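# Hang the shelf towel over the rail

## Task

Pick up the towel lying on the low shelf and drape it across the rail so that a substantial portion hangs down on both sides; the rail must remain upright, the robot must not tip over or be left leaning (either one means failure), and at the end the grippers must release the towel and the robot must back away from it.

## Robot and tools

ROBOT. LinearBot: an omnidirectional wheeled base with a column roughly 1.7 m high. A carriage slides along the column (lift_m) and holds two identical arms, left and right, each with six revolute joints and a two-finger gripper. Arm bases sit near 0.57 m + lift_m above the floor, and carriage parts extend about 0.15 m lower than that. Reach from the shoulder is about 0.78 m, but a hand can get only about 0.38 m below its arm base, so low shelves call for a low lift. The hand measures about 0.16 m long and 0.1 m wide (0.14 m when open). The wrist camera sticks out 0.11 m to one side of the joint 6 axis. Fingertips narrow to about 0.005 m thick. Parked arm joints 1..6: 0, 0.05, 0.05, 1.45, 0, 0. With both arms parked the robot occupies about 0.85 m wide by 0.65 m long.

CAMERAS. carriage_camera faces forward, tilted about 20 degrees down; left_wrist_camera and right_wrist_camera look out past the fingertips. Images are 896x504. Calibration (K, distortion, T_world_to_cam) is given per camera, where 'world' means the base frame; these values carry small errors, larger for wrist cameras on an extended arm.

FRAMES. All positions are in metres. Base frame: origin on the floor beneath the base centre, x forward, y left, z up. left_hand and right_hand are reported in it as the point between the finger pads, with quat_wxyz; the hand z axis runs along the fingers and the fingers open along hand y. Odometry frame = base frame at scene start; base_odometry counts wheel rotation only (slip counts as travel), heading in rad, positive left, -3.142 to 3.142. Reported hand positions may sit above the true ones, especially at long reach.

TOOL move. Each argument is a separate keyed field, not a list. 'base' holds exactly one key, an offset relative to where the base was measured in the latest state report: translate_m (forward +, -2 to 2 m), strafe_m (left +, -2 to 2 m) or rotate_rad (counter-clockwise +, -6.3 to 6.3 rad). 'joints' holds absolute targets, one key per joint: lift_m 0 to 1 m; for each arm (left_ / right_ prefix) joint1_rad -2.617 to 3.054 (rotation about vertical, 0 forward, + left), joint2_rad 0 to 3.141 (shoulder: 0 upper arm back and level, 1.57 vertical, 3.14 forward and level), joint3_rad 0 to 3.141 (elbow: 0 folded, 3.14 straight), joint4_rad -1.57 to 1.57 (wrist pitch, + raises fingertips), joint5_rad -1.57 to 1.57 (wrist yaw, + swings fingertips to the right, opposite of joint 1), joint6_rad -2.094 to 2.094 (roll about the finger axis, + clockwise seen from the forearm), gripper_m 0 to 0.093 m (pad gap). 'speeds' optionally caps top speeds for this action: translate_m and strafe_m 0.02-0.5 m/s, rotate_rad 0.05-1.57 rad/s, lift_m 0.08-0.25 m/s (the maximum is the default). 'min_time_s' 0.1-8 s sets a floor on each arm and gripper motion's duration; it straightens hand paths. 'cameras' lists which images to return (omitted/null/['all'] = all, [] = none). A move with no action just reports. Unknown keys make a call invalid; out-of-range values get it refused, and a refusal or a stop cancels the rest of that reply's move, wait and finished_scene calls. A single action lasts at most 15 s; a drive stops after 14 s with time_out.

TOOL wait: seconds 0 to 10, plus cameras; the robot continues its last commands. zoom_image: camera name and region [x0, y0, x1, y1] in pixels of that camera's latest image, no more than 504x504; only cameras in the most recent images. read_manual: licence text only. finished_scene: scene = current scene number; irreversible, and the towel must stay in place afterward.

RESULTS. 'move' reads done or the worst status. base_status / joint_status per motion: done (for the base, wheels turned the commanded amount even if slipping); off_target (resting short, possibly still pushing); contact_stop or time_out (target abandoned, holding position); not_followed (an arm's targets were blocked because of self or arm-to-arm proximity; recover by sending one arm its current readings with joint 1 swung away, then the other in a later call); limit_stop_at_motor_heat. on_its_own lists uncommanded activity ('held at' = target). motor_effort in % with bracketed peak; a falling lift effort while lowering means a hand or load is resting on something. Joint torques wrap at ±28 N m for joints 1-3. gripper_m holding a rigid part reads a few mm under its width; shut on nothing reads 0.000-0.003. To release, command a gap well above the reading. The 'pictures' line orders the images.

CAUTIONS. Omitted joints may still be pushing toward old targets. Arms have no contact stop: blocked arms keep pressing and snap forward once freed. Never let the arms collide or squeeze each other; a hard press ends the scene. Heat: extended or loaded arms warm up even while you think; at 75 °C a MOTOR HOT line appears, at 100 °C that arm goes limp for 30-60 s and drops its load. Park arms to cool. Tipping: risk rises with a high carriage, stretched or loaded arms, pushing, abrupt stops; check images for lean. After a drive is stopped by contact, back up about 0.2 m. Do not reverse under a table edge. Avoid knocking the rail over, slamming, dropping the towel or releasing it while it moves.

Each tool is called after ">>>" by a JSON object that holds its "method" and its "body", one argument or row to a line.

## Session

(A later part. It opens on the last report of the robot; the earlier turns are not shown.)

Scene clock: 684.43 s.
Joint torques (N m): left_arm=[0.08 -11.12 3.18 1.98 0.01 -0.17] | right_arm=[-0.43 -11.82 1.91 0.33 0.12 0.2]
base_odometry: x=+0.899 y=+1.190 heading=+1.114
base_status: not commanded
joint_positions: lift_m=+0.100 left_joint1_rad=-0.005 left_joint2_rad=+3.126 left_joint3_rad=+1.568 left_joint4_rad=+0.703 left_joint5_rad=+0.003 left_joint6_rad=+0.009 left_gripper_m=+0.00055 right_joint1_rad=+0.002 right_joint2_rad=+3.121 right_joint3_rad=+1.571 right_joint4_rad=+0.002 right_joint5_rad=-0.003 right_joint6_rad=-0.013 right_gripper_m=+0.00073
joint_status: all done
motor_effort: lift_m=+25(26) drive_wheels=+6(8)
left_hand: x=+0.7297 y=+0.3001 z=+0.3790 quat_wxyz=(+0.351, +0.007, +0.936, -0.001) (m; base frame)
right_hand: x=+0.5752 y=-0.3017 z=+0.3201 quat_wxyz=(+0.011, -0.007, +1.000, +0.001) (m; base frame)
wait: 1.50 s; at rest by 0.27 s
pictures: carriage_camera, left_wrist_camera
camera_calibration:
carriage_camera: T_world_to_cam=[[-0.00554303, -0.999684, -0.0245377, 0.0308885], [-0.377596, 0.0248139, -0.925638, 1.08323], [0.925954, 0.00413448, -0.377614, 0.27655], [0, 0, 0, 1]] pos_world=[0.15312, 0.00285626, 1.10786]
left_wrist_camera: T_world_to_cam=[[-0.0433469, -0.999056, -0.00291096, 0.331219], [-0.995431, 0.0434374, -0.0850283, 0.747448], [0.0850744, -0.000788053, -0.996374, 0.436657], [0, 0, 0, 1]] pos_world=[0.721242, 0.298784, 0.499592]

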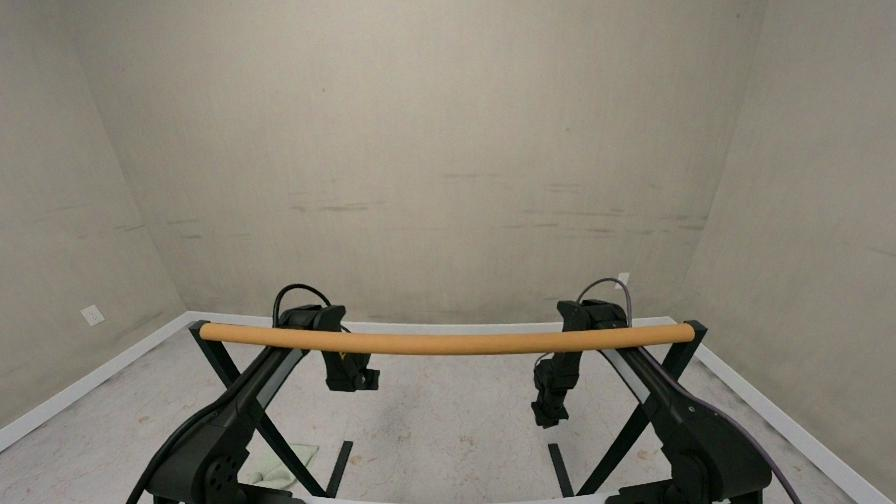

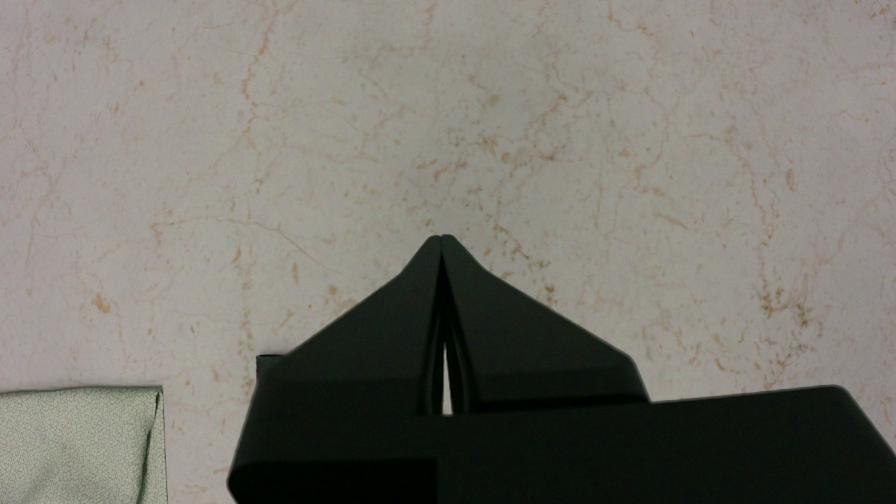

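>>> {"method": "move", "body": {
  "joints": {"lift_m": 0.106},
  "speeds": {"lift_m": 0.08},
  "cameras": []
}}

>>> {"method": "move", "body": {
  "base": {"strafe_m": 0.2},
  "speeds": {"strafe_m": 0.1},
  "cameras": ["carriage_camera", "left_wrist_camera"]
}}

Scene clock: 691.13 s.
Joint torques (N m): left_arm=[0.08 -11.11 3.1 1.97 0.01 -0.15] | right_arm=[-0.43 -11.81 1.81 0.32 0.11 0.2]
move: done
base_odometry: x=+0.899 y=+1.190 heading=+1.114
base_status: not commanded
joint_positions: lift_m=+0.105 left_joint1_rad=-0.005 left_joint2_rad=+3.126 left_joint3_rad=+1.569 left_joint4_rad=+0.705 left_joint5_rad=+0.003 left_joint6_rad=+0.009 left_gripper_m=+0.00055 right_joint1_rad=+0.002 right_joint2_rad=+3.121 right_joint3_rad=+1.572 right_joint4_rad=+0.001 right_joint5_rad=-0.003 right_joint6_rad=-0.013 right_gripper_m=+0.00073
joint_status: all done
motor_effort: lift_m=+31(38) drive_wheels=+7(9)
left_hand: x=+0.7304 y=+0.3001 z=+0.3848 quat_wxyz=(+0.352, +0.007, +0.936, -0.001) (m; base frame)
right_hand: x=+0.5754 y=-0.3017 z=+0.3254 quat_wxyz=(+0.011, -0.007, +1.000, +0.001) (m; base frame)
pictures: none
No camera images: "cameras" was empty.

Scene clock: 693.90 s.
Joint torques (N m): left_arm=[0.09 -11.28 3.14 1.95 0 -0.18] | right_arm=[-0.77 -11.85 1.8 0.32 0.1 0.2]
move: done
base_odometry: x=+0.720 y=+1.279 heading=+1.114
base_status: done
joint_positions: lift_m=+0.105 left_joint1_rad=-0.006 left_joint2_rad=+3.126 left_joint3_rad=+1.569 left_joint4_rad=+0.705 left_joint5_rad=+0.003 left_joint6_rad=+0.009 left_gripper_m=+0.00055 right_joint1_rad=+0.004 right_joint2_rad=+3.121 right_joint3_rad=+1.572 right_joint4_rad=+0.001 right_joint5_rad=-0.002 right_joint6_rad=-0.013 right_gripper_m=+0.00073
joint_status: not commanded
motor_effort: lift_m=+31(31) drive_wheels=-2(14)
left_hand: x=+0.7304 y=+0.2995 z=+0.3848 quat_wxyz=(+0.352, +0.007, +0.936, -0.001) (m; base frame)
right_hand: x=+0.5754 y=-0.3013 z=+0.3254 quat_wxyz=(+0.011, -0.008, +1.000, +0.001) (m; base frame)
pictures: carriage_camera, left_wrist_camera
camera_calibration:
carriage_camera: T_world_to_cam=[[-0.00554303, -0.999684, -0.0245377, 0.0310185], [-0.377596, 0.0248139, -0.925638, 1.08813], [0.925954, 0.00413448, -0.377614, 0.278551], [0, 0, 0, 1]] pos_world=[0.15312, 0.00285626, 1.11316]
left_wrist_camera: T_world_to_cam=[[-0.0445473, -0.999003, -0.0030457, 0.331576], [-0.995151, 0.0446428, -0.0876473, 0.749134], [0.0876959, -0.000873525, -0.996147, 0.440414], [0, 0, 0, 1]] pos_world=[0.721649, 0.298186, 0.505387]

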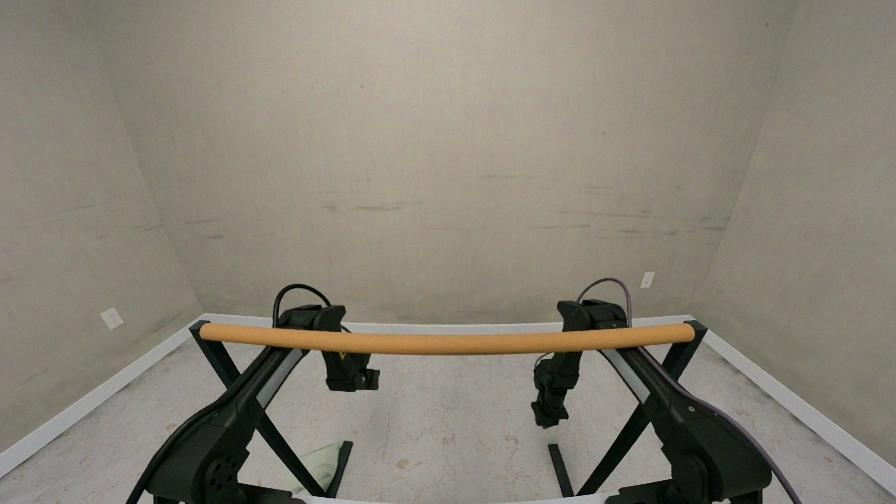

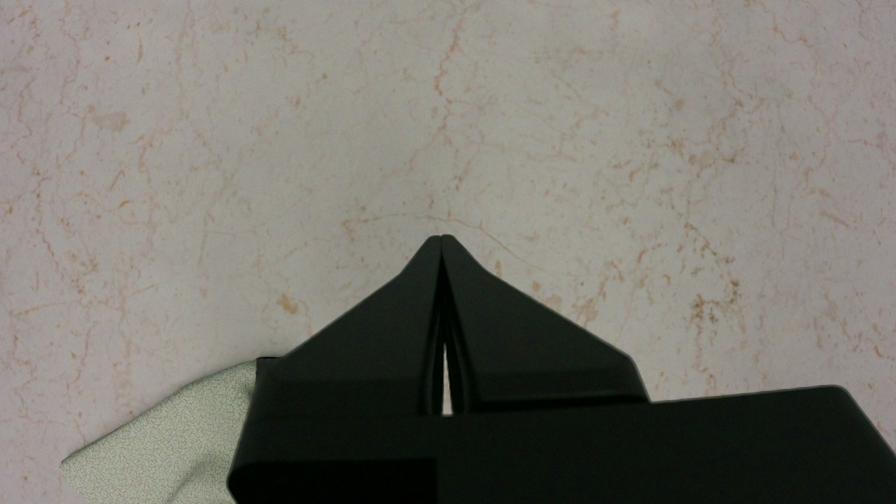

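>>> {"method": "zoom_image", "body": {
  "camera": "carriage_camera",
  "region": [220, 400, 420, 504]
}}

Scaled by 2.520 from the camera's 896x504 image, which has a finer 1280x720 frame.

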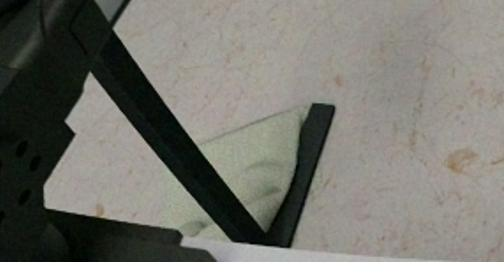

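>>> {"method": "move", "body": {
  "base": {"strafe_m": 0.9},
  "speeds": {"strafe_m": 0.12},
  "cameras": ["carriage_camera", "left_wrist_camera"]
}}

Scene clock: 708.40 s.
Joint torques (N m): left_arm=[0.2 -11.21 3.15 1.95 0.01 -0.16] | right_arm=[-0.51 -11.82 1.73 0.32 0.09 0.18]
move: done
base_odometry: x=-0.088 y=+1.676 heading=+1.114
base_status: done
joint_positions: lift_m=+0.105 left_joint1_rad=-0.005 left_joint2_rad=+3.126 left_joint3_rad=+1.569 left_joint4_rad=+0.705 left_joint5_rad=+0.003 left_joint6_rad=+0.009 left_gripper_m=+0.00055 right_joint1_rad=+0.004 right_joint2_rad=+3.121 right_joint3_rad=+1.572 right_joint4_rad=+0.001 right_joint5_rad=-0.002 right_joint6_rad=-0.012 right_gripper_m=+0.00073
joint_status: not commanded
motor_effort: lift_m=+31(31) drive_wheels=-2(11)
left_hand: x=+0.7304 y=+0.2997 z=+0.3848 quat_wxyz=(+0.352, +0.007, +0.936, -0.001) (m; base frame)
right_hand: x=+0.5754 y=-0.3013 z=+0.3254 quat_wxyz=(+0.011, -0.008, +1.000, +0.001) (m; base frame)
pictures: carriage_camera, left_wrist_camera
camera_calibration:
carriage_camera: T_world_to_cam=[[-0.00554303, -0.999684, -0.0245377, 0.0310185], [-0.377596, 0.0248139, -0.925638, 1.08813], [0.925954, 0.00413448, -0.377614, 0.278551], [0, 0, 0, 1]] pos_world=[0.15312, 0.00285626, 1.11316]
left_wrist_camera: T_world_to_cam=[[-0.0441352, -0.999021, -0.0031044, 0.331512], [-0.99517, 0.0442374, -0.0876396, 0.749256], [0.0876911, -0.000778586, -0.996147, 0.44039], [0, 0, 0, 1]] pos_world=[0.72165, 0.298386, 0.505387]

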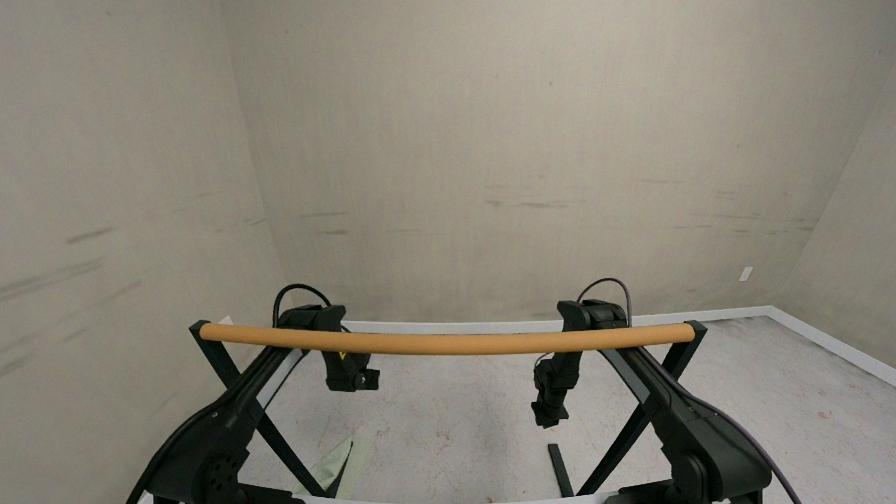

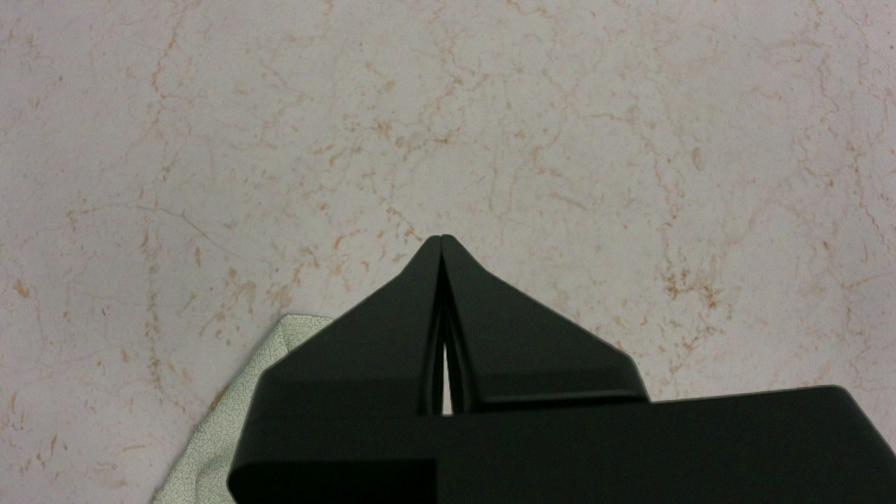

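>>> {"method": "zoom_image", "body": {
  "camera": "carriage_camera",
  "region": [220, 400, 420, 504]
}}

>>> {"method": "zoom_image", "body": {
  "camera": "left_wrist_camera",
  "region": [100, 250, 450, 504]
}}

Scaled by 2.520 from the camera's 896x504 image, which has a finer 1280x720 frame.

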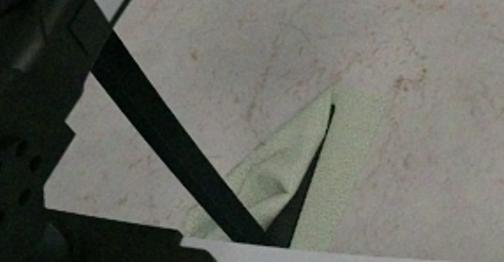

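Scaled by 1.440 from the camera's 896x504 image, which has a finer 1280x720 frame.

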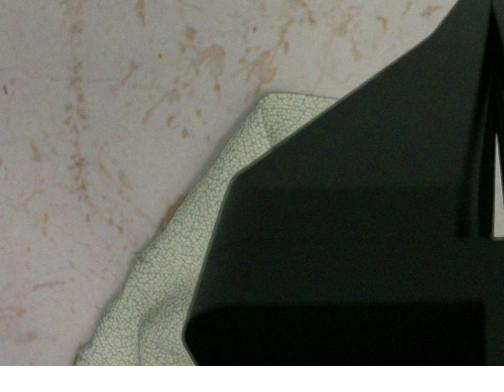

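>>> {"method": "move", "body": {
  "base": {"strafe_m": 0.5},
  "speeds": {"strafe_m": 0.12},
  "cameras": ["carriage_camera", "left_wrist_camera"]
}}

>>> {"method": "zoom_image", "body": {
  "camera": "carriage_camera",
  "region": [220, 400, 420, 504]
}}

Scene clock: 722.90 s.
Joint torques (N m): left_arm=[0.12 -11.23 3.11 1.96 0.02 -0.17] | right_arm=[-0.53 -11.84 1.84 0.33 0.08 0.2]
move: done
base_odometry: x=-0.536 y=+1.897 heading=+1.113
base_status: done
joint_positions: lift_m=+0.105 left_joint1_rad=-0.005 left_joint2_rad=+3.126 left_joint3_rad=+1.569 left_joint4_rad=+0.705 left_joint5_rad=+0.003 left_joint6_rad=+0.009 left_gripper_m=+0.00055 right_joint1_rad=+0.004 right_joint2_rad=+3.121 right_joint3_rad=+1.572 right_joint4_rad=+0.001 right_joint5_rad=-0.002 right_joint6_rad=-0.012 right_gripper_m=+0.00073
joint_status: not commanded
motor_effort: lift_m=+31(31) drive_wheels=-2(11)
left_hand: x=+0.7304 y=+0.2997 z=+0.3848 quat_wxyz=(+0.352, +0.007, +0.936, -0.001) (m; base frame)
right_hand: x=+0.5754 y=-0.3013 z=+0.3254 quat_wxyz=(+0.011, -0.008, +1.000, +0.001) (m; base frame)
pictures: carriage_camera, left_wrist_camera
camera_calibration:
carriage_camera: T_world_to_cam=[[-0.00554303, -0.999684, -0.0245377, 0.0310185], [-0.377596, 0.0248139, -0.925638, 1.08813], [0.925954, 0.00413448, -0.377614, 0.278551], [0, 0, 0, 1]] pos_world=[0.15312, 0.00285626, 1.11316]
left_wrist_camera: T_world_to_cam=[[-0.0441352, -0.999021, -0.0031044, 0.331512], [-0.99517, 0.0442374, -0.0876396, 0.749256], [0.0876911, -0.000778586, -0.996147, 0.44039], [0, 0, 0, 1]] pos_world=[0.72165, 0.298386, 0.505387]

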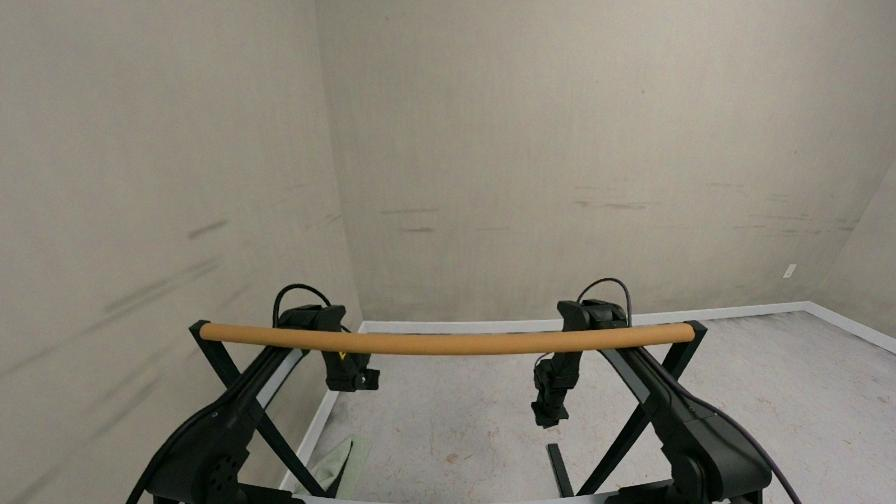

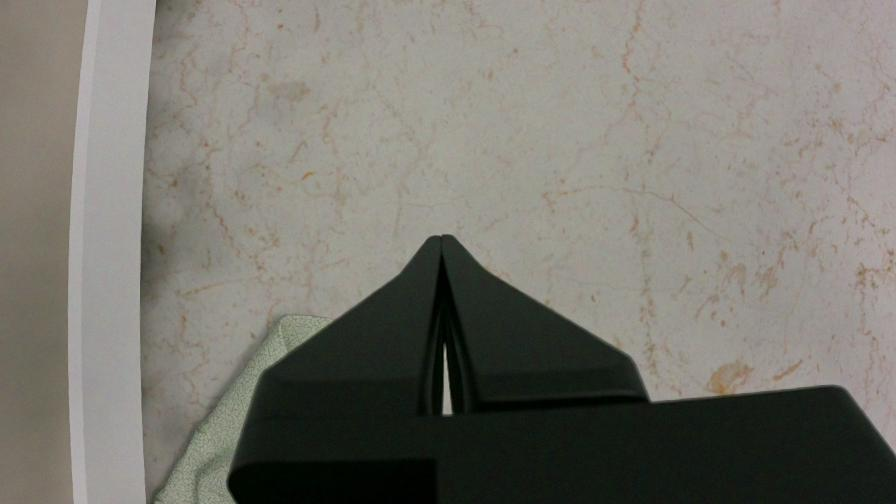

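Scaled by 2.520 from the camera's 896x504 image, which has a finer 1280x720 frame.

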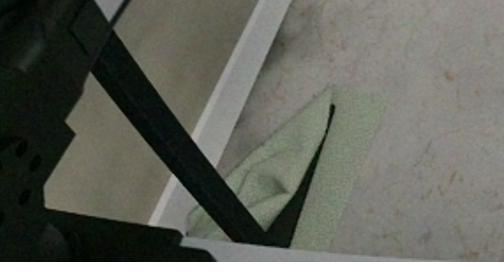

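>>> {"method": "move", "body": {
  "base": {"strafe_m": 0.07},
  "speeds": {"strafe_m": 0.06},
  "cameras": ["carriage_camera", "left_wrist_camera"]
}}

>>> {"method": "zoom_image", "body": {
  "camera": "carriage_camera",
  "region": [220, 400, 420, 504]
}}

Scene clock: 734.07 s.
Joint torques (N m): left_arm=[0.16 -11.18 3.11 1.94 0.02 -0.17] | right_arm=[-0.53 -11.77 1.83 0.33 0.1 0.2]
move: done
base_odometry: x=-0.599 y=+1.928 heading=+1.113
base_status: done
joint_positions: lift_m=+0.105 left_joint1_rad=-0.006 left_joint2_rad=+3.126 left_joint3_rad=+1.569 left_joint4_rad=+0.705 left_joint5_rad=+0.003 left_joint6_rad=+0.009 left_gripper_m=+0.00055 right_joint1_rad=+0.003 right_joint2_rad=+3.121 right_joint3_rad=+1.572 right_joint4_rad=+0.001 right_joint5_rad=-0.002 right_joint6_rad=-0.012 right_gripper_m=+0.00073
joint_status: not commanded
motor_effort: lift_m=+31(31) drive_wheels=-1(12)
left_hand: x=+0.7304 y=+0.2995 z=+0.3848 quat_wxyz=(+0.352, +0.007, +0.936, -0.001) (m; base frame)
right_hand: x=+0.5754 y=-0.3016 z=+0.3254 quat_wxyz=(+0.011, -0.008, +1.000, +0.001) (m; base frame)
pictures: carriage_camera, left_wrist_camera
camera_calibration:
carriage_camera: T_world_to_cam=[[-0.00554303, -0.999684, -0.0245377, 0.0310185], [-0.377596, 0.0248139, -0.925638, 1.08813], [0.925954, 0.00413448, -0.377614, 0.278551], [0, 0, 0, 1]] pos_world=[0.15312, 0.00285626, 1.11316]
left_wrist_camera: T_world_to_cam=[[-0.0445473, -0.999003, -0.0030457, 0.331576], [-0.995151, 0.0446428, -0.0876473, 0.749134], [0.0876959, -0.000873525, -0.996147, 0.440414], [0, 0, 0, 1]] pos_world=[0.721649, 0.298186, 0.505387]

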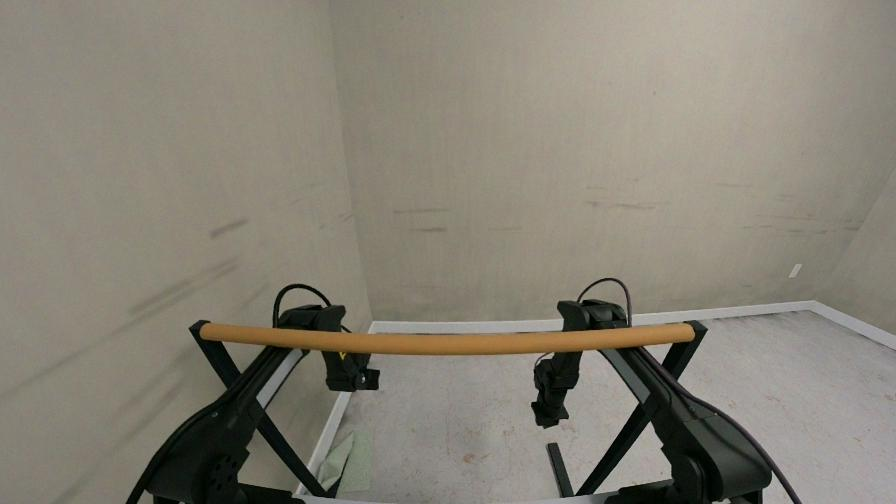

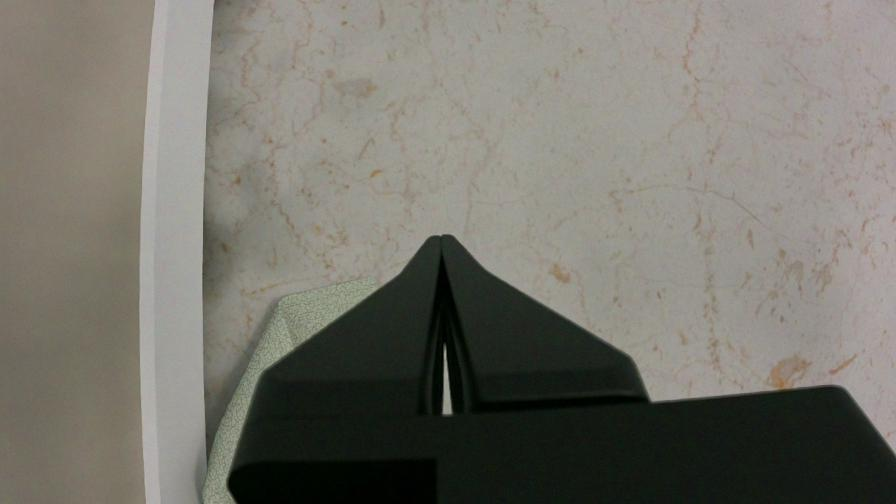

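Scaled by 2.520 from the camera's 896x504 image, which has a finer 1280x720 frame.

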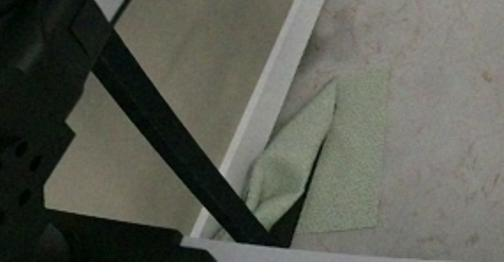

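>>> {"method": "move", "body": {
  "base": {"strafe_m": 0.035},
  "speeds": {"strafe_m": 0.04},
  "cameras": ["carriage_camera", "left_wrist_camera"]
}}

>>> {"method": "zoom_image", "body": {
  "camera": "carriage_camera",
  "region": [220, 400, 420, 504]
}}

Scene clock: 739.77 s.
Joint torques (N m): left_arm=[0.28 -11.21 3.08 1.96 0.01 -0.16] | right_arm=[-0.24 -11.86 1.84 0.32 0.08 0.19]
move: done
base_odometry: x=-0.630 y=+1.944 heading=+1.113
base_status: done
joint_positions: lift_m=+0.105 left_joint1_rad=-0.007 left_joint2_rad=+3.126 left_joint3_rad=+1.569 left_joint4_rad=+0.705 left_joint5_rad=+0.003 left_joint6_rad=+0.009 left_gripper_m=+0.00055 right_joint1_rad=+0.000 right_joint2_rad=+3.121 right_joint3_rad=+1.572 right_joint4_rad=+0.001 right_joint5_rad=-0.001 right_joint6_rad=-0.012 right_gripper_m=+0.00073
joint_status: not commanded
motor_effort: lift_m=+31(31) drive_wheels=-2(12)
left_hand: x=+0.7304 y=+0.2988 z=+0.3848 quat_wxyz=(+0.352, +0.008, +0.936, -0.001) (m; base frame)
right_hand: x=+0.5754 y=-0.3027 z=+0.3254 quat_wxyz=(+0.011, -0.006, +1.000, +0.001) (m; base frame)
pictures: carriage_camera, left_wrist_camera
camera_calibration:
carriage_camera: T_world_to_cam=[[-0.00554303, -0.999684, -0.0245377, 0.0310185], [-0.377596, 0.0248139, -0.925638, 1.08813], [0.925954, 0.00413448, -0.377614, 0.278551], [0, 0, 0, 1]] pos_world=[0.15312, 0.00285626, 1.11316]
left_wrist_camera: T_world_to_cam=[[-0.046046, -0.998935, -0.00309696, 0.331967], [-0.995081, 0.0461402, -0.0876641, 0.748676], [0.0877136, -0.00095485, -0.996145, 0.440424], [0, 0, 0, 1]] pos_world=[0.721648, 0.29749, 0.505387]

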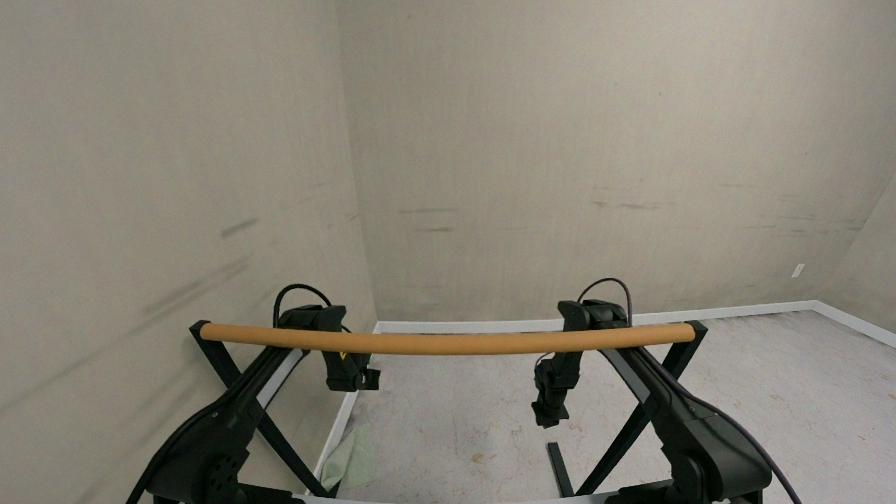

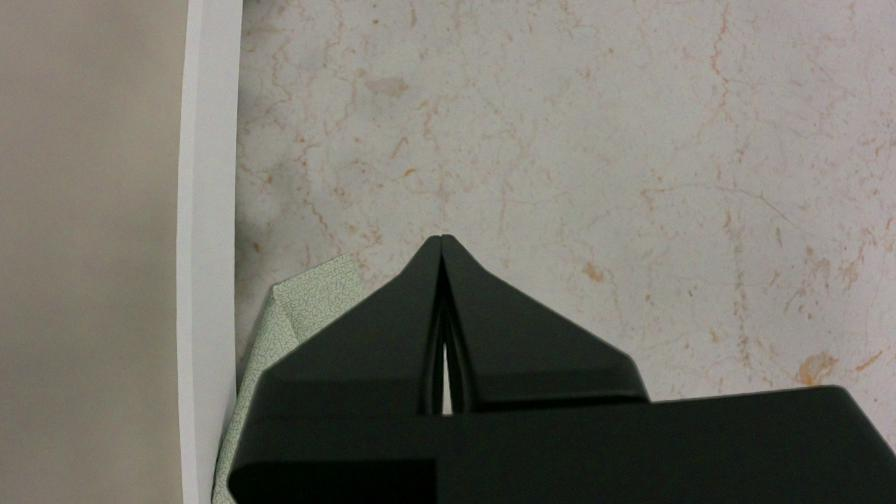

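Scaled by 2.520 from the camera's 896x504 image, which has a finer 1280x720 frame.

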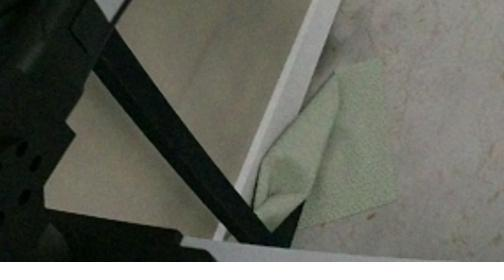

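>>> {"method": "move", "body": {
  "base": {"strafe_m": 0.008},
  "speeds": {"strafe_m": 0.03},
  "cameras": []
}}

>>> {"method": "move", "body": {
  "joints": {"lift_m": 0.14},
  "speeds": {"lift_m": 0.08},
  "cameras": ["carriage_camera", "left_wrist_camera"]
}}

>>> {"method": "zoom_image", "body": {
  "camera": "carriage_camera",
  "region": [220, 400, 420, 504]
}}

Scene clock: 769.20 s.
Joint torques (N m): left_arm=[0.66 -11.15 3.22 1.97 0 -0.18] | right_arm=[0.01 -11.81 1.81 0.33 0.07 0.2]
move: done
base_odometry: x=-0.637 y=+1.948 heading=+1.112
base_status: done
joint_positions: lift_m=+0.105 left_joint1_rad=-0.011 left_joint2_rad=+3.126 left_joint3_rad=+1.569 left_joint4_rad=+0.705 left_joint5_rad=+0.003 left_joint6_rad=+0.009 left_gripper_m=+0.00055 right_joint1_rad=-0.004 right_joint2_rad=+3.121 right_joint3_rad=+1.572 right_joint4_rad=+0.001 right_joint5_rad=-0.001 right_joint6_rad=-0.012 right_gripper_m=+0.00073
joint_status: not commanded
motor_effort: lift_m=+31(31) drive_wheels=+4(12)
left_hand: x=+0.7304 y=+0.2968 z=+0.3848 quat_wxyz=(+0.352, +0.010, +0.936, -0.002) (m; base frame)
right_hand: x=+0.5754 y=-0.3041 z=+0.3254 quat_wxyz=(+0.011, -0.004, +1.000, +0.001) (m; base frame)
pictures: none
No camera images: "cameras" was empty.

Scene clock: 770.00 s.
Joint torques (N m): left_arm=[0.7 -11.15 3.18 1.97 0.01 -0.16] | right_arm=[0.16 -11.82 1.95 0.32 0.09 0.2]
move: done
base_odometry: x=-0.637 y=+1.948 heading=+1.112
base_status: not commanded
joint_positions: lift_m=+0.139 left_joint1_rad=-0.011 left_joint2_rad=+3.126 left_joint3_rad=+1.569 left_joint4_rad=+0.705 left_joint5_rad=+0.003 left_joint6_rad=+0.009 left_gripper_m=+0.00055 right_joint1_rad=-0.004 right_joint2_rad=+3.121 right_joint3_rad=+1.571 right_joint4_rad=+0.001 right_joint5_rad=-0.001 right_joint6_rad=-0.012 right_gripper_m=+0.00073
joint_status: all done
motor_effort: lift_m=+31(37) drive_wheels=+4(4)
left_hand: x=+0.7302 y=+0.2968 z=+0.4187 quat_wxyz=(+0.352, +0.010, +0.936, -0.002) (m; base frame)
right_hand: x=+0.5752 y=-0.3041 z=+0.3594 quat_wxyz=(+0.011, -0.004, +1.000, +0.001) (m; base frame)
pictures: carriage_camera, left_wrist_camera
camera_calibration:
carriage_camera: T_world_to_cam=[[-0.00554303, -0.999684, -0.0245377, 0.0318528], [-0.377596, 0.0248139, -0.925638, 1.1196], [0.925954, 0.00413448, -0.377614, 0.29139], [0, 0, 0, 1]] pos_world=[0.15312, 0.00285626, 1.14716]
left_wrist_camera: T_world_to_cam=[[-0.0498748, -0.998751, -0.00304288, 0.332856], [-0.994963, 0.0499504, -0.0869122, 0.750003], [0.0869556, -0.00130718, -0.996211, 0.47479], [0, 0, 0, 1]] pos_world=[0.72154, 0.295598, 0.539188]

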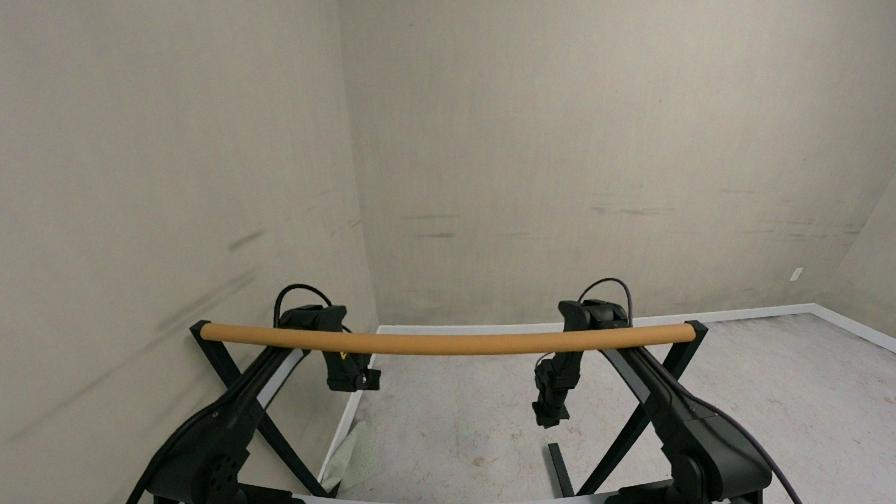

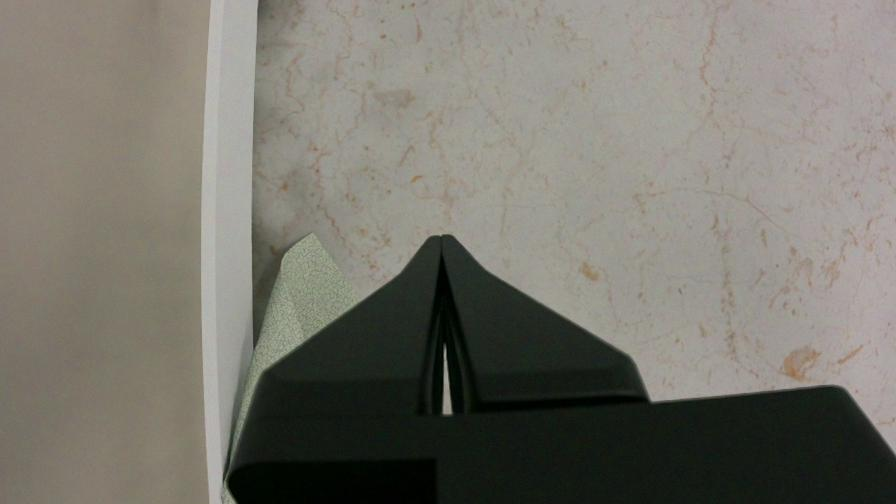

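Scaled by 2.520 from the camera's 896x504 image, which has a finer 1280x720 frame.

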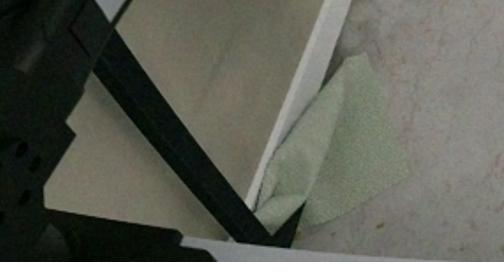

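>>> {"method": "move", "body": {
  "joints": {"lift_m": 0.18},
  "speeds": {"lift_m": 0.08},
  "cameras": ["carriage_camera", "left_wrist_camera"]
}}

>>> {"method": "zoom_image", "body": {
  "camera": "carriage_camera",
  "region": [220, 400, 420, 504]
}}

Scene clock: 774.50 s.
Joint torques (N m): left_arm=[0.64 -11.26 3.11 1.97 -0.01 -0.17] | right_arm=[0.13 -11.78 1.85 0.32 0.09 0.2]
move: done
base_odometry: x=-0.637 y=+1.948 heading=+1.113
base_status: not commanded
joint_positions: lift_m=+0.179 left_joint1_rad=-0.009 left_joint2_rad=+3.126 left_joint3_rad=+1.569 left_joint4_rad=+0.705 left_joint5_rad=+0.003 left_joint6_rad=+0.009 left_gripper_m=+0.00055 right_joint1_rad=-0.004 right_joint2_rad=+3.121 right_joint3_rad=+1.571 right_joint4_rad=+0.001 right_joint5_rad=-0.001 right_joint6_rad=-0.012 right_gripper_m=+0.00073
joint_status: all done
motor_effort: lift_m=+31(37) drive_wheels=+3(4)
left_hand: x=+0.7303 y=+0.2976 z=+0.4587 quat_wxyz=(+0.352, +0.009, +0.936, -0.001) (m; base frame)
right_hand: x=+0.5752 y=-0.3041 z=+0.3994 quat_wxyz=(+0.011, -0.004, +1.000, +0.001) (m; base frame)
pictures: carriage_camera, left_wrist_camera
camera_calibration:
carriage_camera: T_world_to_cam=[[-0.00554303, -0.999684, -0.0245377, 0.0328343], [-0.377596, 0.0248139, -0.925638, 1.15663], [0.925954, 0.00413448, -0.377614, 0.306495], [0, 0, 0, 1]] pos_world=[0.15312, 0.00285626, 1.18716]
left_wrist_camera: T_world_to_cam=[[-0.0483669, -0.998825, -0.00301084, 0.332589], [-0.995003, 0.048445, -0.0873009, 0.754157], [0.0873442, -0.00122667, -0.996177, 0.514414], [0, 0, 0, 1]] pos_world=[0.721543, 0.296294, 0.579287]

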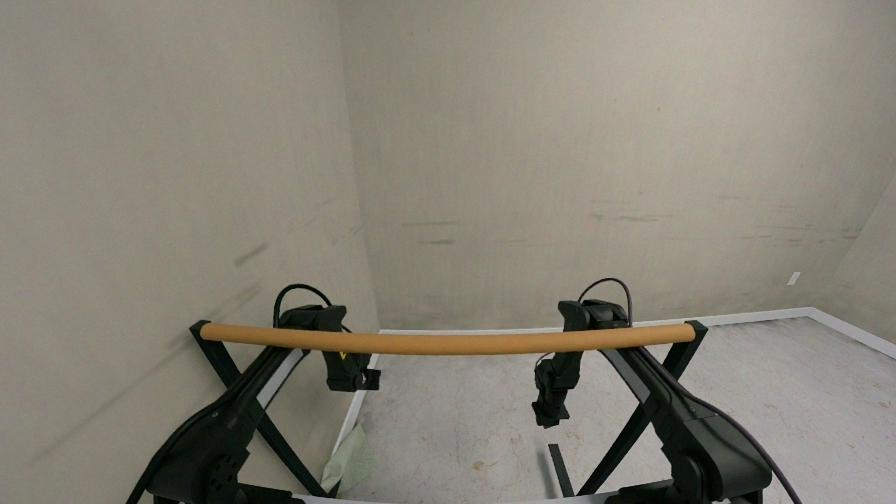

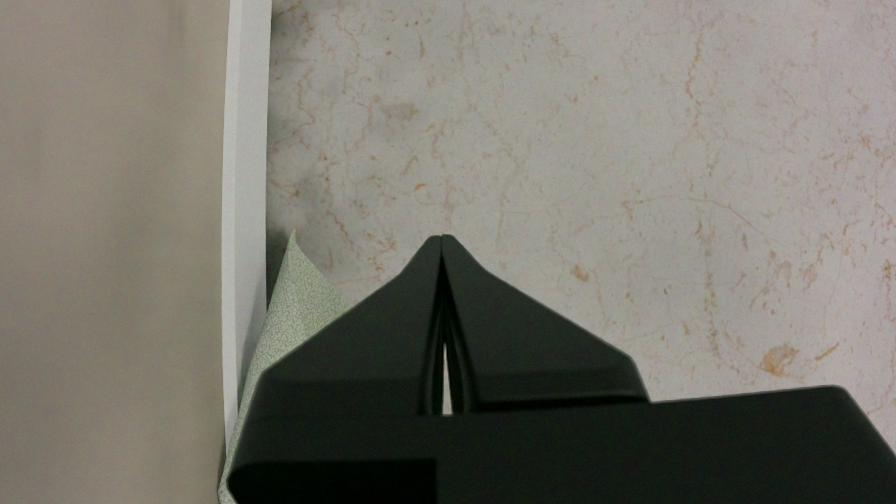

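Scaled by 2.520 from the camera's 896x504 image, which has a finer 1280x720 frame.

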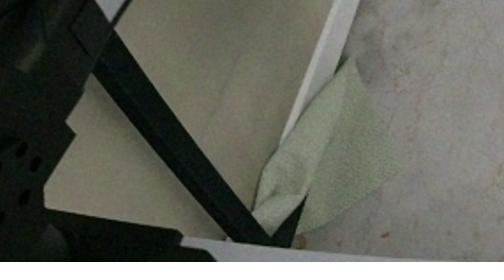

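>>> {"method": "move", "body": {
  "joints": {"lift_m": 0.26},
  "speeds": {"lift_m": 0.08},
  "cameras": ["carriage_camera", "left_wrist_camera"]
}}

>>> {"method": "zoom_image", "body": {
  "camera": "carriage_camera",
  "region": [220, 400, 420, 504]
}}

Scene clock: 779.63 s.
Joint torques (N m): left_arm=[0.46 -11.23 3.04 1.96 0.01 -0.16] | right_arm=[0.25 -11.81 1.91 0.31 0.1 0.2]
move: done
base_odometry: x=-0.637 y=+1.948 heading=+1.113
base_status: not commanded
joint_positions: lift_m=+0.259 left_joint1_rad=-0.009 left_joint2_rad=+3.126 left_joint3_rad=+1.569 left_joint4_rad=+0.705 left_joint5_rad=+0.003 left_joint6_rad=+0.009 left_gripper_m=+0.00055 right_joint1_rad=-0.004 right_joint2_rad=+3.121 right_joint3_rad=+1.571 right_joint4_rad=+0.001 right_joint5_rad=-0.001 right_joint6_rad=-0.012 right_gripper_m=+0.00073
joint_status: all done
motor_effort: lift_m=+31(37) drive_wheels=+2(3)
left_hand: x=+0.7304 y=+0.2980 z=+0.5388 quat_wxyz=(+0.352, +0.009, +0.936, -0.001) (m; base frame)
right_hand: x=+0.5753 y=-0.3041 z=+0.4794 quat_wxyz=(+0.011, -0.004, +1.000, +0.001) (m; base frame)
pictures: carriage_camera, left_wrist_camera
camera_calibration:
carriage_camera: T_world_to_cam=[[-0.00554303, -0.999684, -0.0245377, 0.0347973], [-0.377596, 0.0248139, -0.925638, 1.23068], [0.925954, 0.00413448, -0.377614, 0.336704], [0, 0, 0, 1]] pos_world=[0.15312, 0.00285626, 1.26716]
left_wrist_camera: T_world_to_cam=[[-0.0475597, -0.998864, -0.00304941, 0.332688], [-0.995008, 0.0476439, -0.0876856, 0.761727], [0.0877313, -0.00113612, -0.996144, 0.59387], [0, 0, 0, 1]] pos_world=[0.721646, 0.296693, 0.659387]

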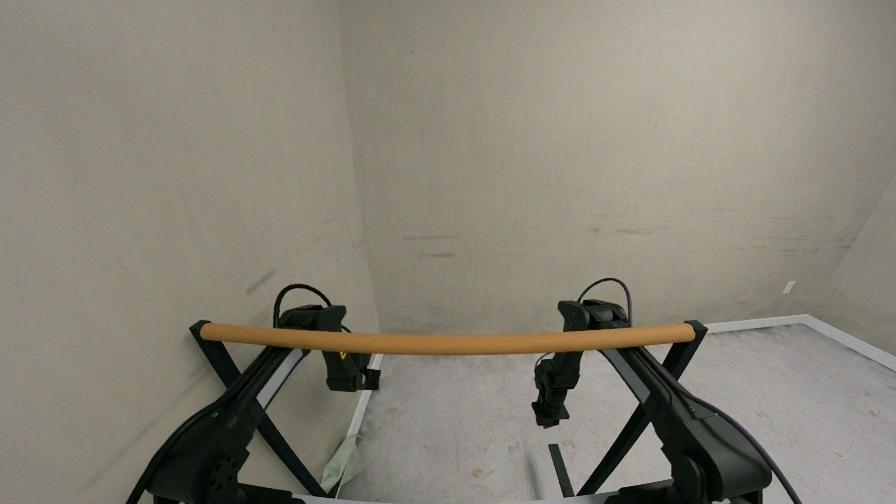

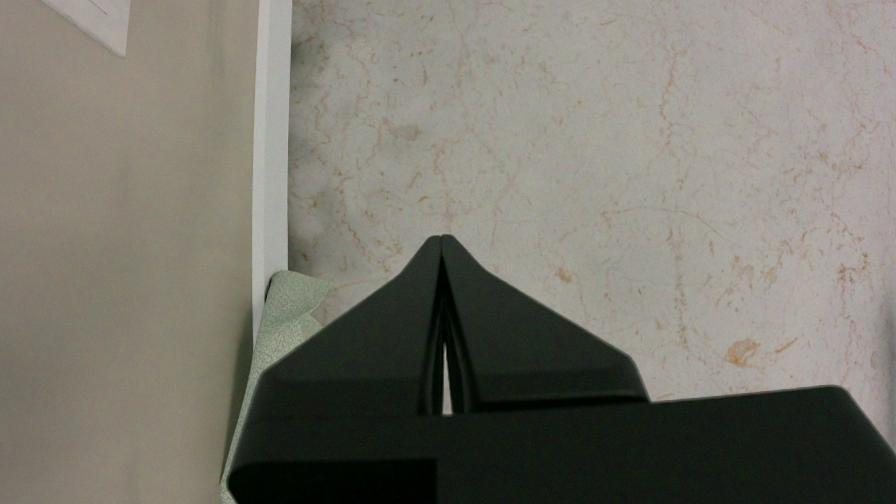

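Scaled by 2.520 from the camera's 896x504 image, which has a finer 1280x720 frame.

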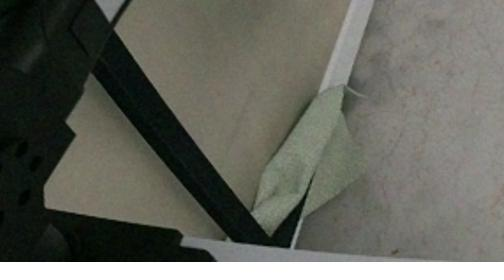

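>>> {"method": "move", "body": {
  "joints": {"lift_m": 0.38},
  "speeds": {"lift_m": 0.08},
  "cameras": ["carriage_camera", "left_wrist_camera"]
}}

>>> {"method": "zoom_image", "body": {
  "camera": "carriage_camera",
  "region": [220, 400, 420, 504]
}}

Scene clock: 784.33 s.
Joint torques (N m): left_arm=[0.43 -11.21 3.18 1.95 0.01 -0.16] | right_arm=[0.24 -11.78 1.74 0.31 0.1 0.19]
move: done
base_odometry: x=-0.637 y=+1.948 heading=+1.113
base_status: not commanded
joint_positions: lift_m=+0.379 left_joint1_rad=-0.009 left_joint2_rad=+3.126 left_joint3_rad=+1.569 left_joint4_rad=+0.705 left_joint5_rad=+0.003 left_joint6_rad=+0.009 left_gripper_m=+0.00055 right_joint1_rad=-0.004 right_joint2_rad=+3.121 right_joint3_rad=+1.571 right_joint4_rad=+0.001 right_joint5_rad=-0.001 right_joint6_rad=-0.012 right_gripper_m=+0.00073
joint_status: all done
motor_effort: lift_m=+31(38) drive_wheels=+2(3)
left_hand: x=+0.7304 y=+0.2980 z=+0.6588 quat_wxyz=(+0.352, +0.009, +0.936, -0.001) (m; base frame)
right_hand: x=+0.5752 y=-0.3041 z=+0.5994 quat_wxyz=(+0.011, -0.004, +1.000, +0.001) (m; base frame)
pictures: carriage_camera, left_wrist_camera
camera_calibration:
carriage_camera: T_world_to_cam=[[-0.00554303, -0.999684, -0.0245377, 0.0377418], [-0.377596, 0.0248139, -0.925638, 1.34176], [0.925954, 0.00413448, -0.377614, 0.382017], [0, 0, 0, 1]] pos_world=[0.15312, 0.00285626, 1.38716]
left_wrist_camera: T_world_to_cam=[[-0.0475597, -0.998864, -0.00304941, 0.333053], [-0.995008, 0.0476439, -0.0876856, 0.77224], [0.0877313, -0.00113612, -0.996144, 0.713307], [0, 0, 0, 1]] pos_world=[0.721646, 0.296693, 0.779287]

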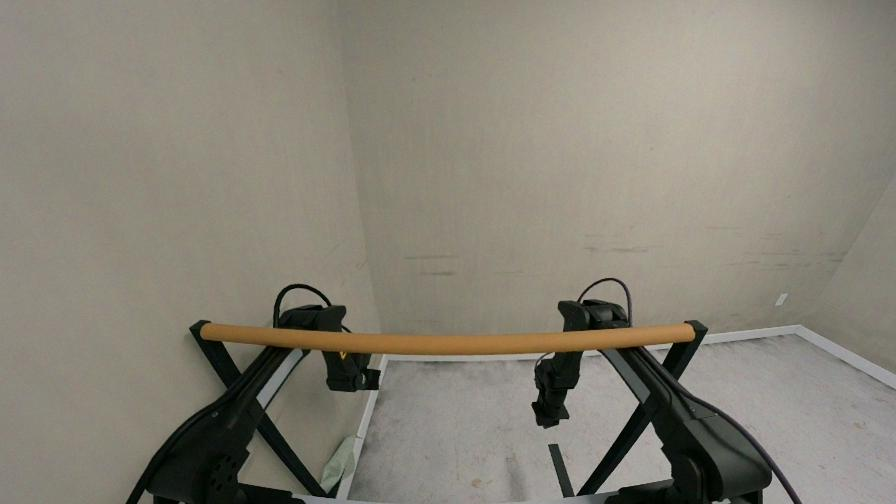

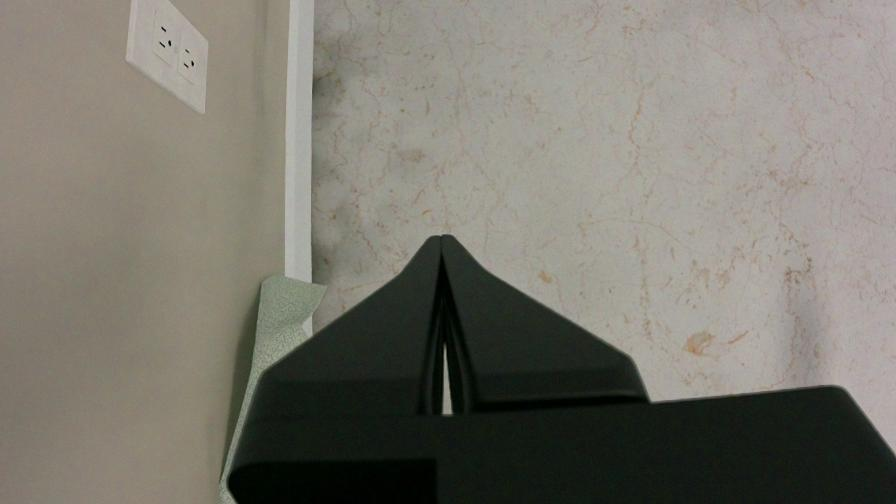

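Scaled by 2.520 from the camera's 896x504 image, which has a finer 1280x720 frame.

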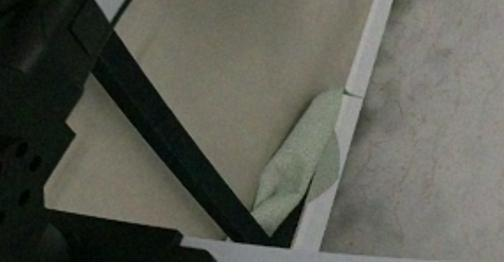

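>>> {"method": "move", "body": {
  "joints": {"lift_m": 0.52},
  "speeds": {"lift_m": 0.08},
  "cameras": ["carriage_camera", "left_wrist_camera"]
}}

>>> {"method": "zoom_image", "body": {
  "camera": "carriage_camera",
  "region": [220, 400, 420, 504]
}}

Scene clock: 788.57 s.
Joint torques (N m): left_arm=[0.43 -11.17 3.25 1.98 0 -0.17] | right_arm=[0.18 -11.81 1.66 0.32 0.1 0.19]
move: done
base_odometry: x=-0.637 y=+1.948 heading=+1.113
base_status: not commanded
joint_positions: lift_m=+0.519 left_joint1_rad=-0.009 left_joint2_rad=+3.126 left_joint3_rad=+1.569 left_joint4_rad=+0.704 left_joint5_rad=+0.003 left_joint6_rad=+0.009 left_gripper_m=+0.00055 right_joint1_rad=-0.004 right_joint2_rad=+3.121 right_joint3_rad=+1.571 right_joint4_rad=+0.001 right_joint5_rad=-0.001 right_joint6_rad=-0.012 right_gripper_m=+0.00073
joint_status: all done
motor_effort: lift_m=+30(38) drive_wheels=+2(2)
left_hand: x=+0.7302 y=+0.2980 z=+0.7987 quat_wxyz=(+0.352, +0.009, +0.936, -0.001) (m; base frame)
right_hand: x=+0.5751 y=-0.3041 z=+0.7395 quat_wxyz=(+0.011, -0.004, +1.000, +0.001) (m; base frame)
pictures: carriage_camera, left_wrist_camera
camera_calibration:
carriage_camera: T_world_to_cam=[[-0.00554303, -0.999684, -0.0245377, 0.0411796], [-0.377596, 0.0248139, -0.925638, 1.47144], [0.925954, 0.00413448, -0.377614, 0.434921], [0, 0, 0, 1]] pos_world=[0.15312, 0.00285626, 1.52726]
left_wrist_camera: T_world_to_cam=[[-0.0475652, -0.998864, -0.00299207, 0.333426], [-0.995113, 0.0476457, -0.0864875, 0.783378], [0.0865318, -0.00113636, -0.996248, 0.853642], [0, 0, 0, 1]] pos_world=[0.721542, 0.296693, 0.919189]

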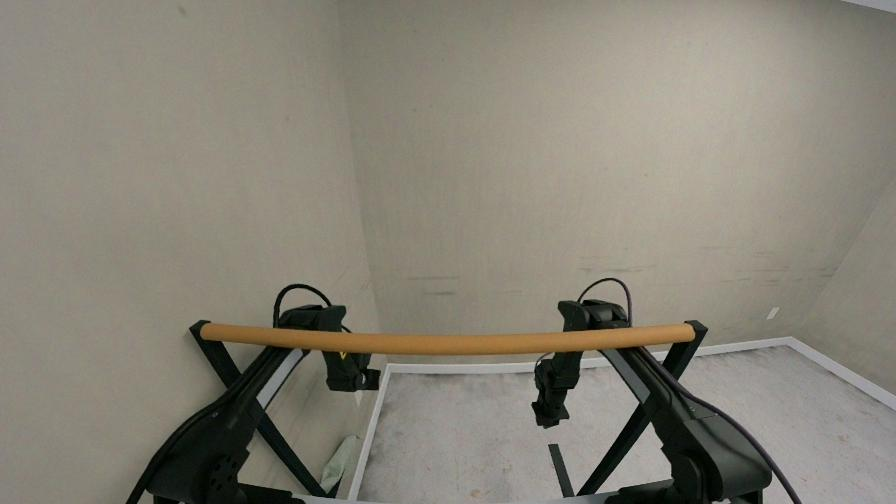

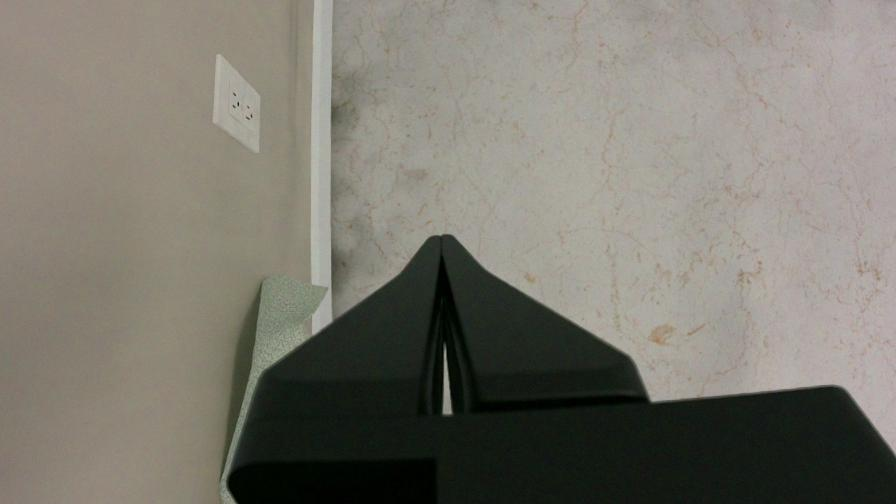

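Scaled by 2.520 from the camera's 896x504 image, which has a finer 1280x720 frame.

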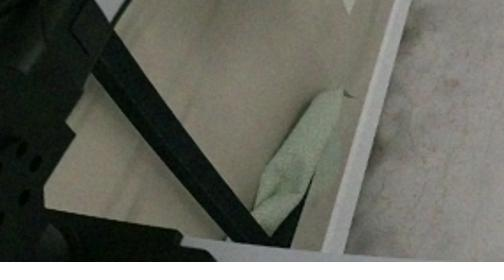

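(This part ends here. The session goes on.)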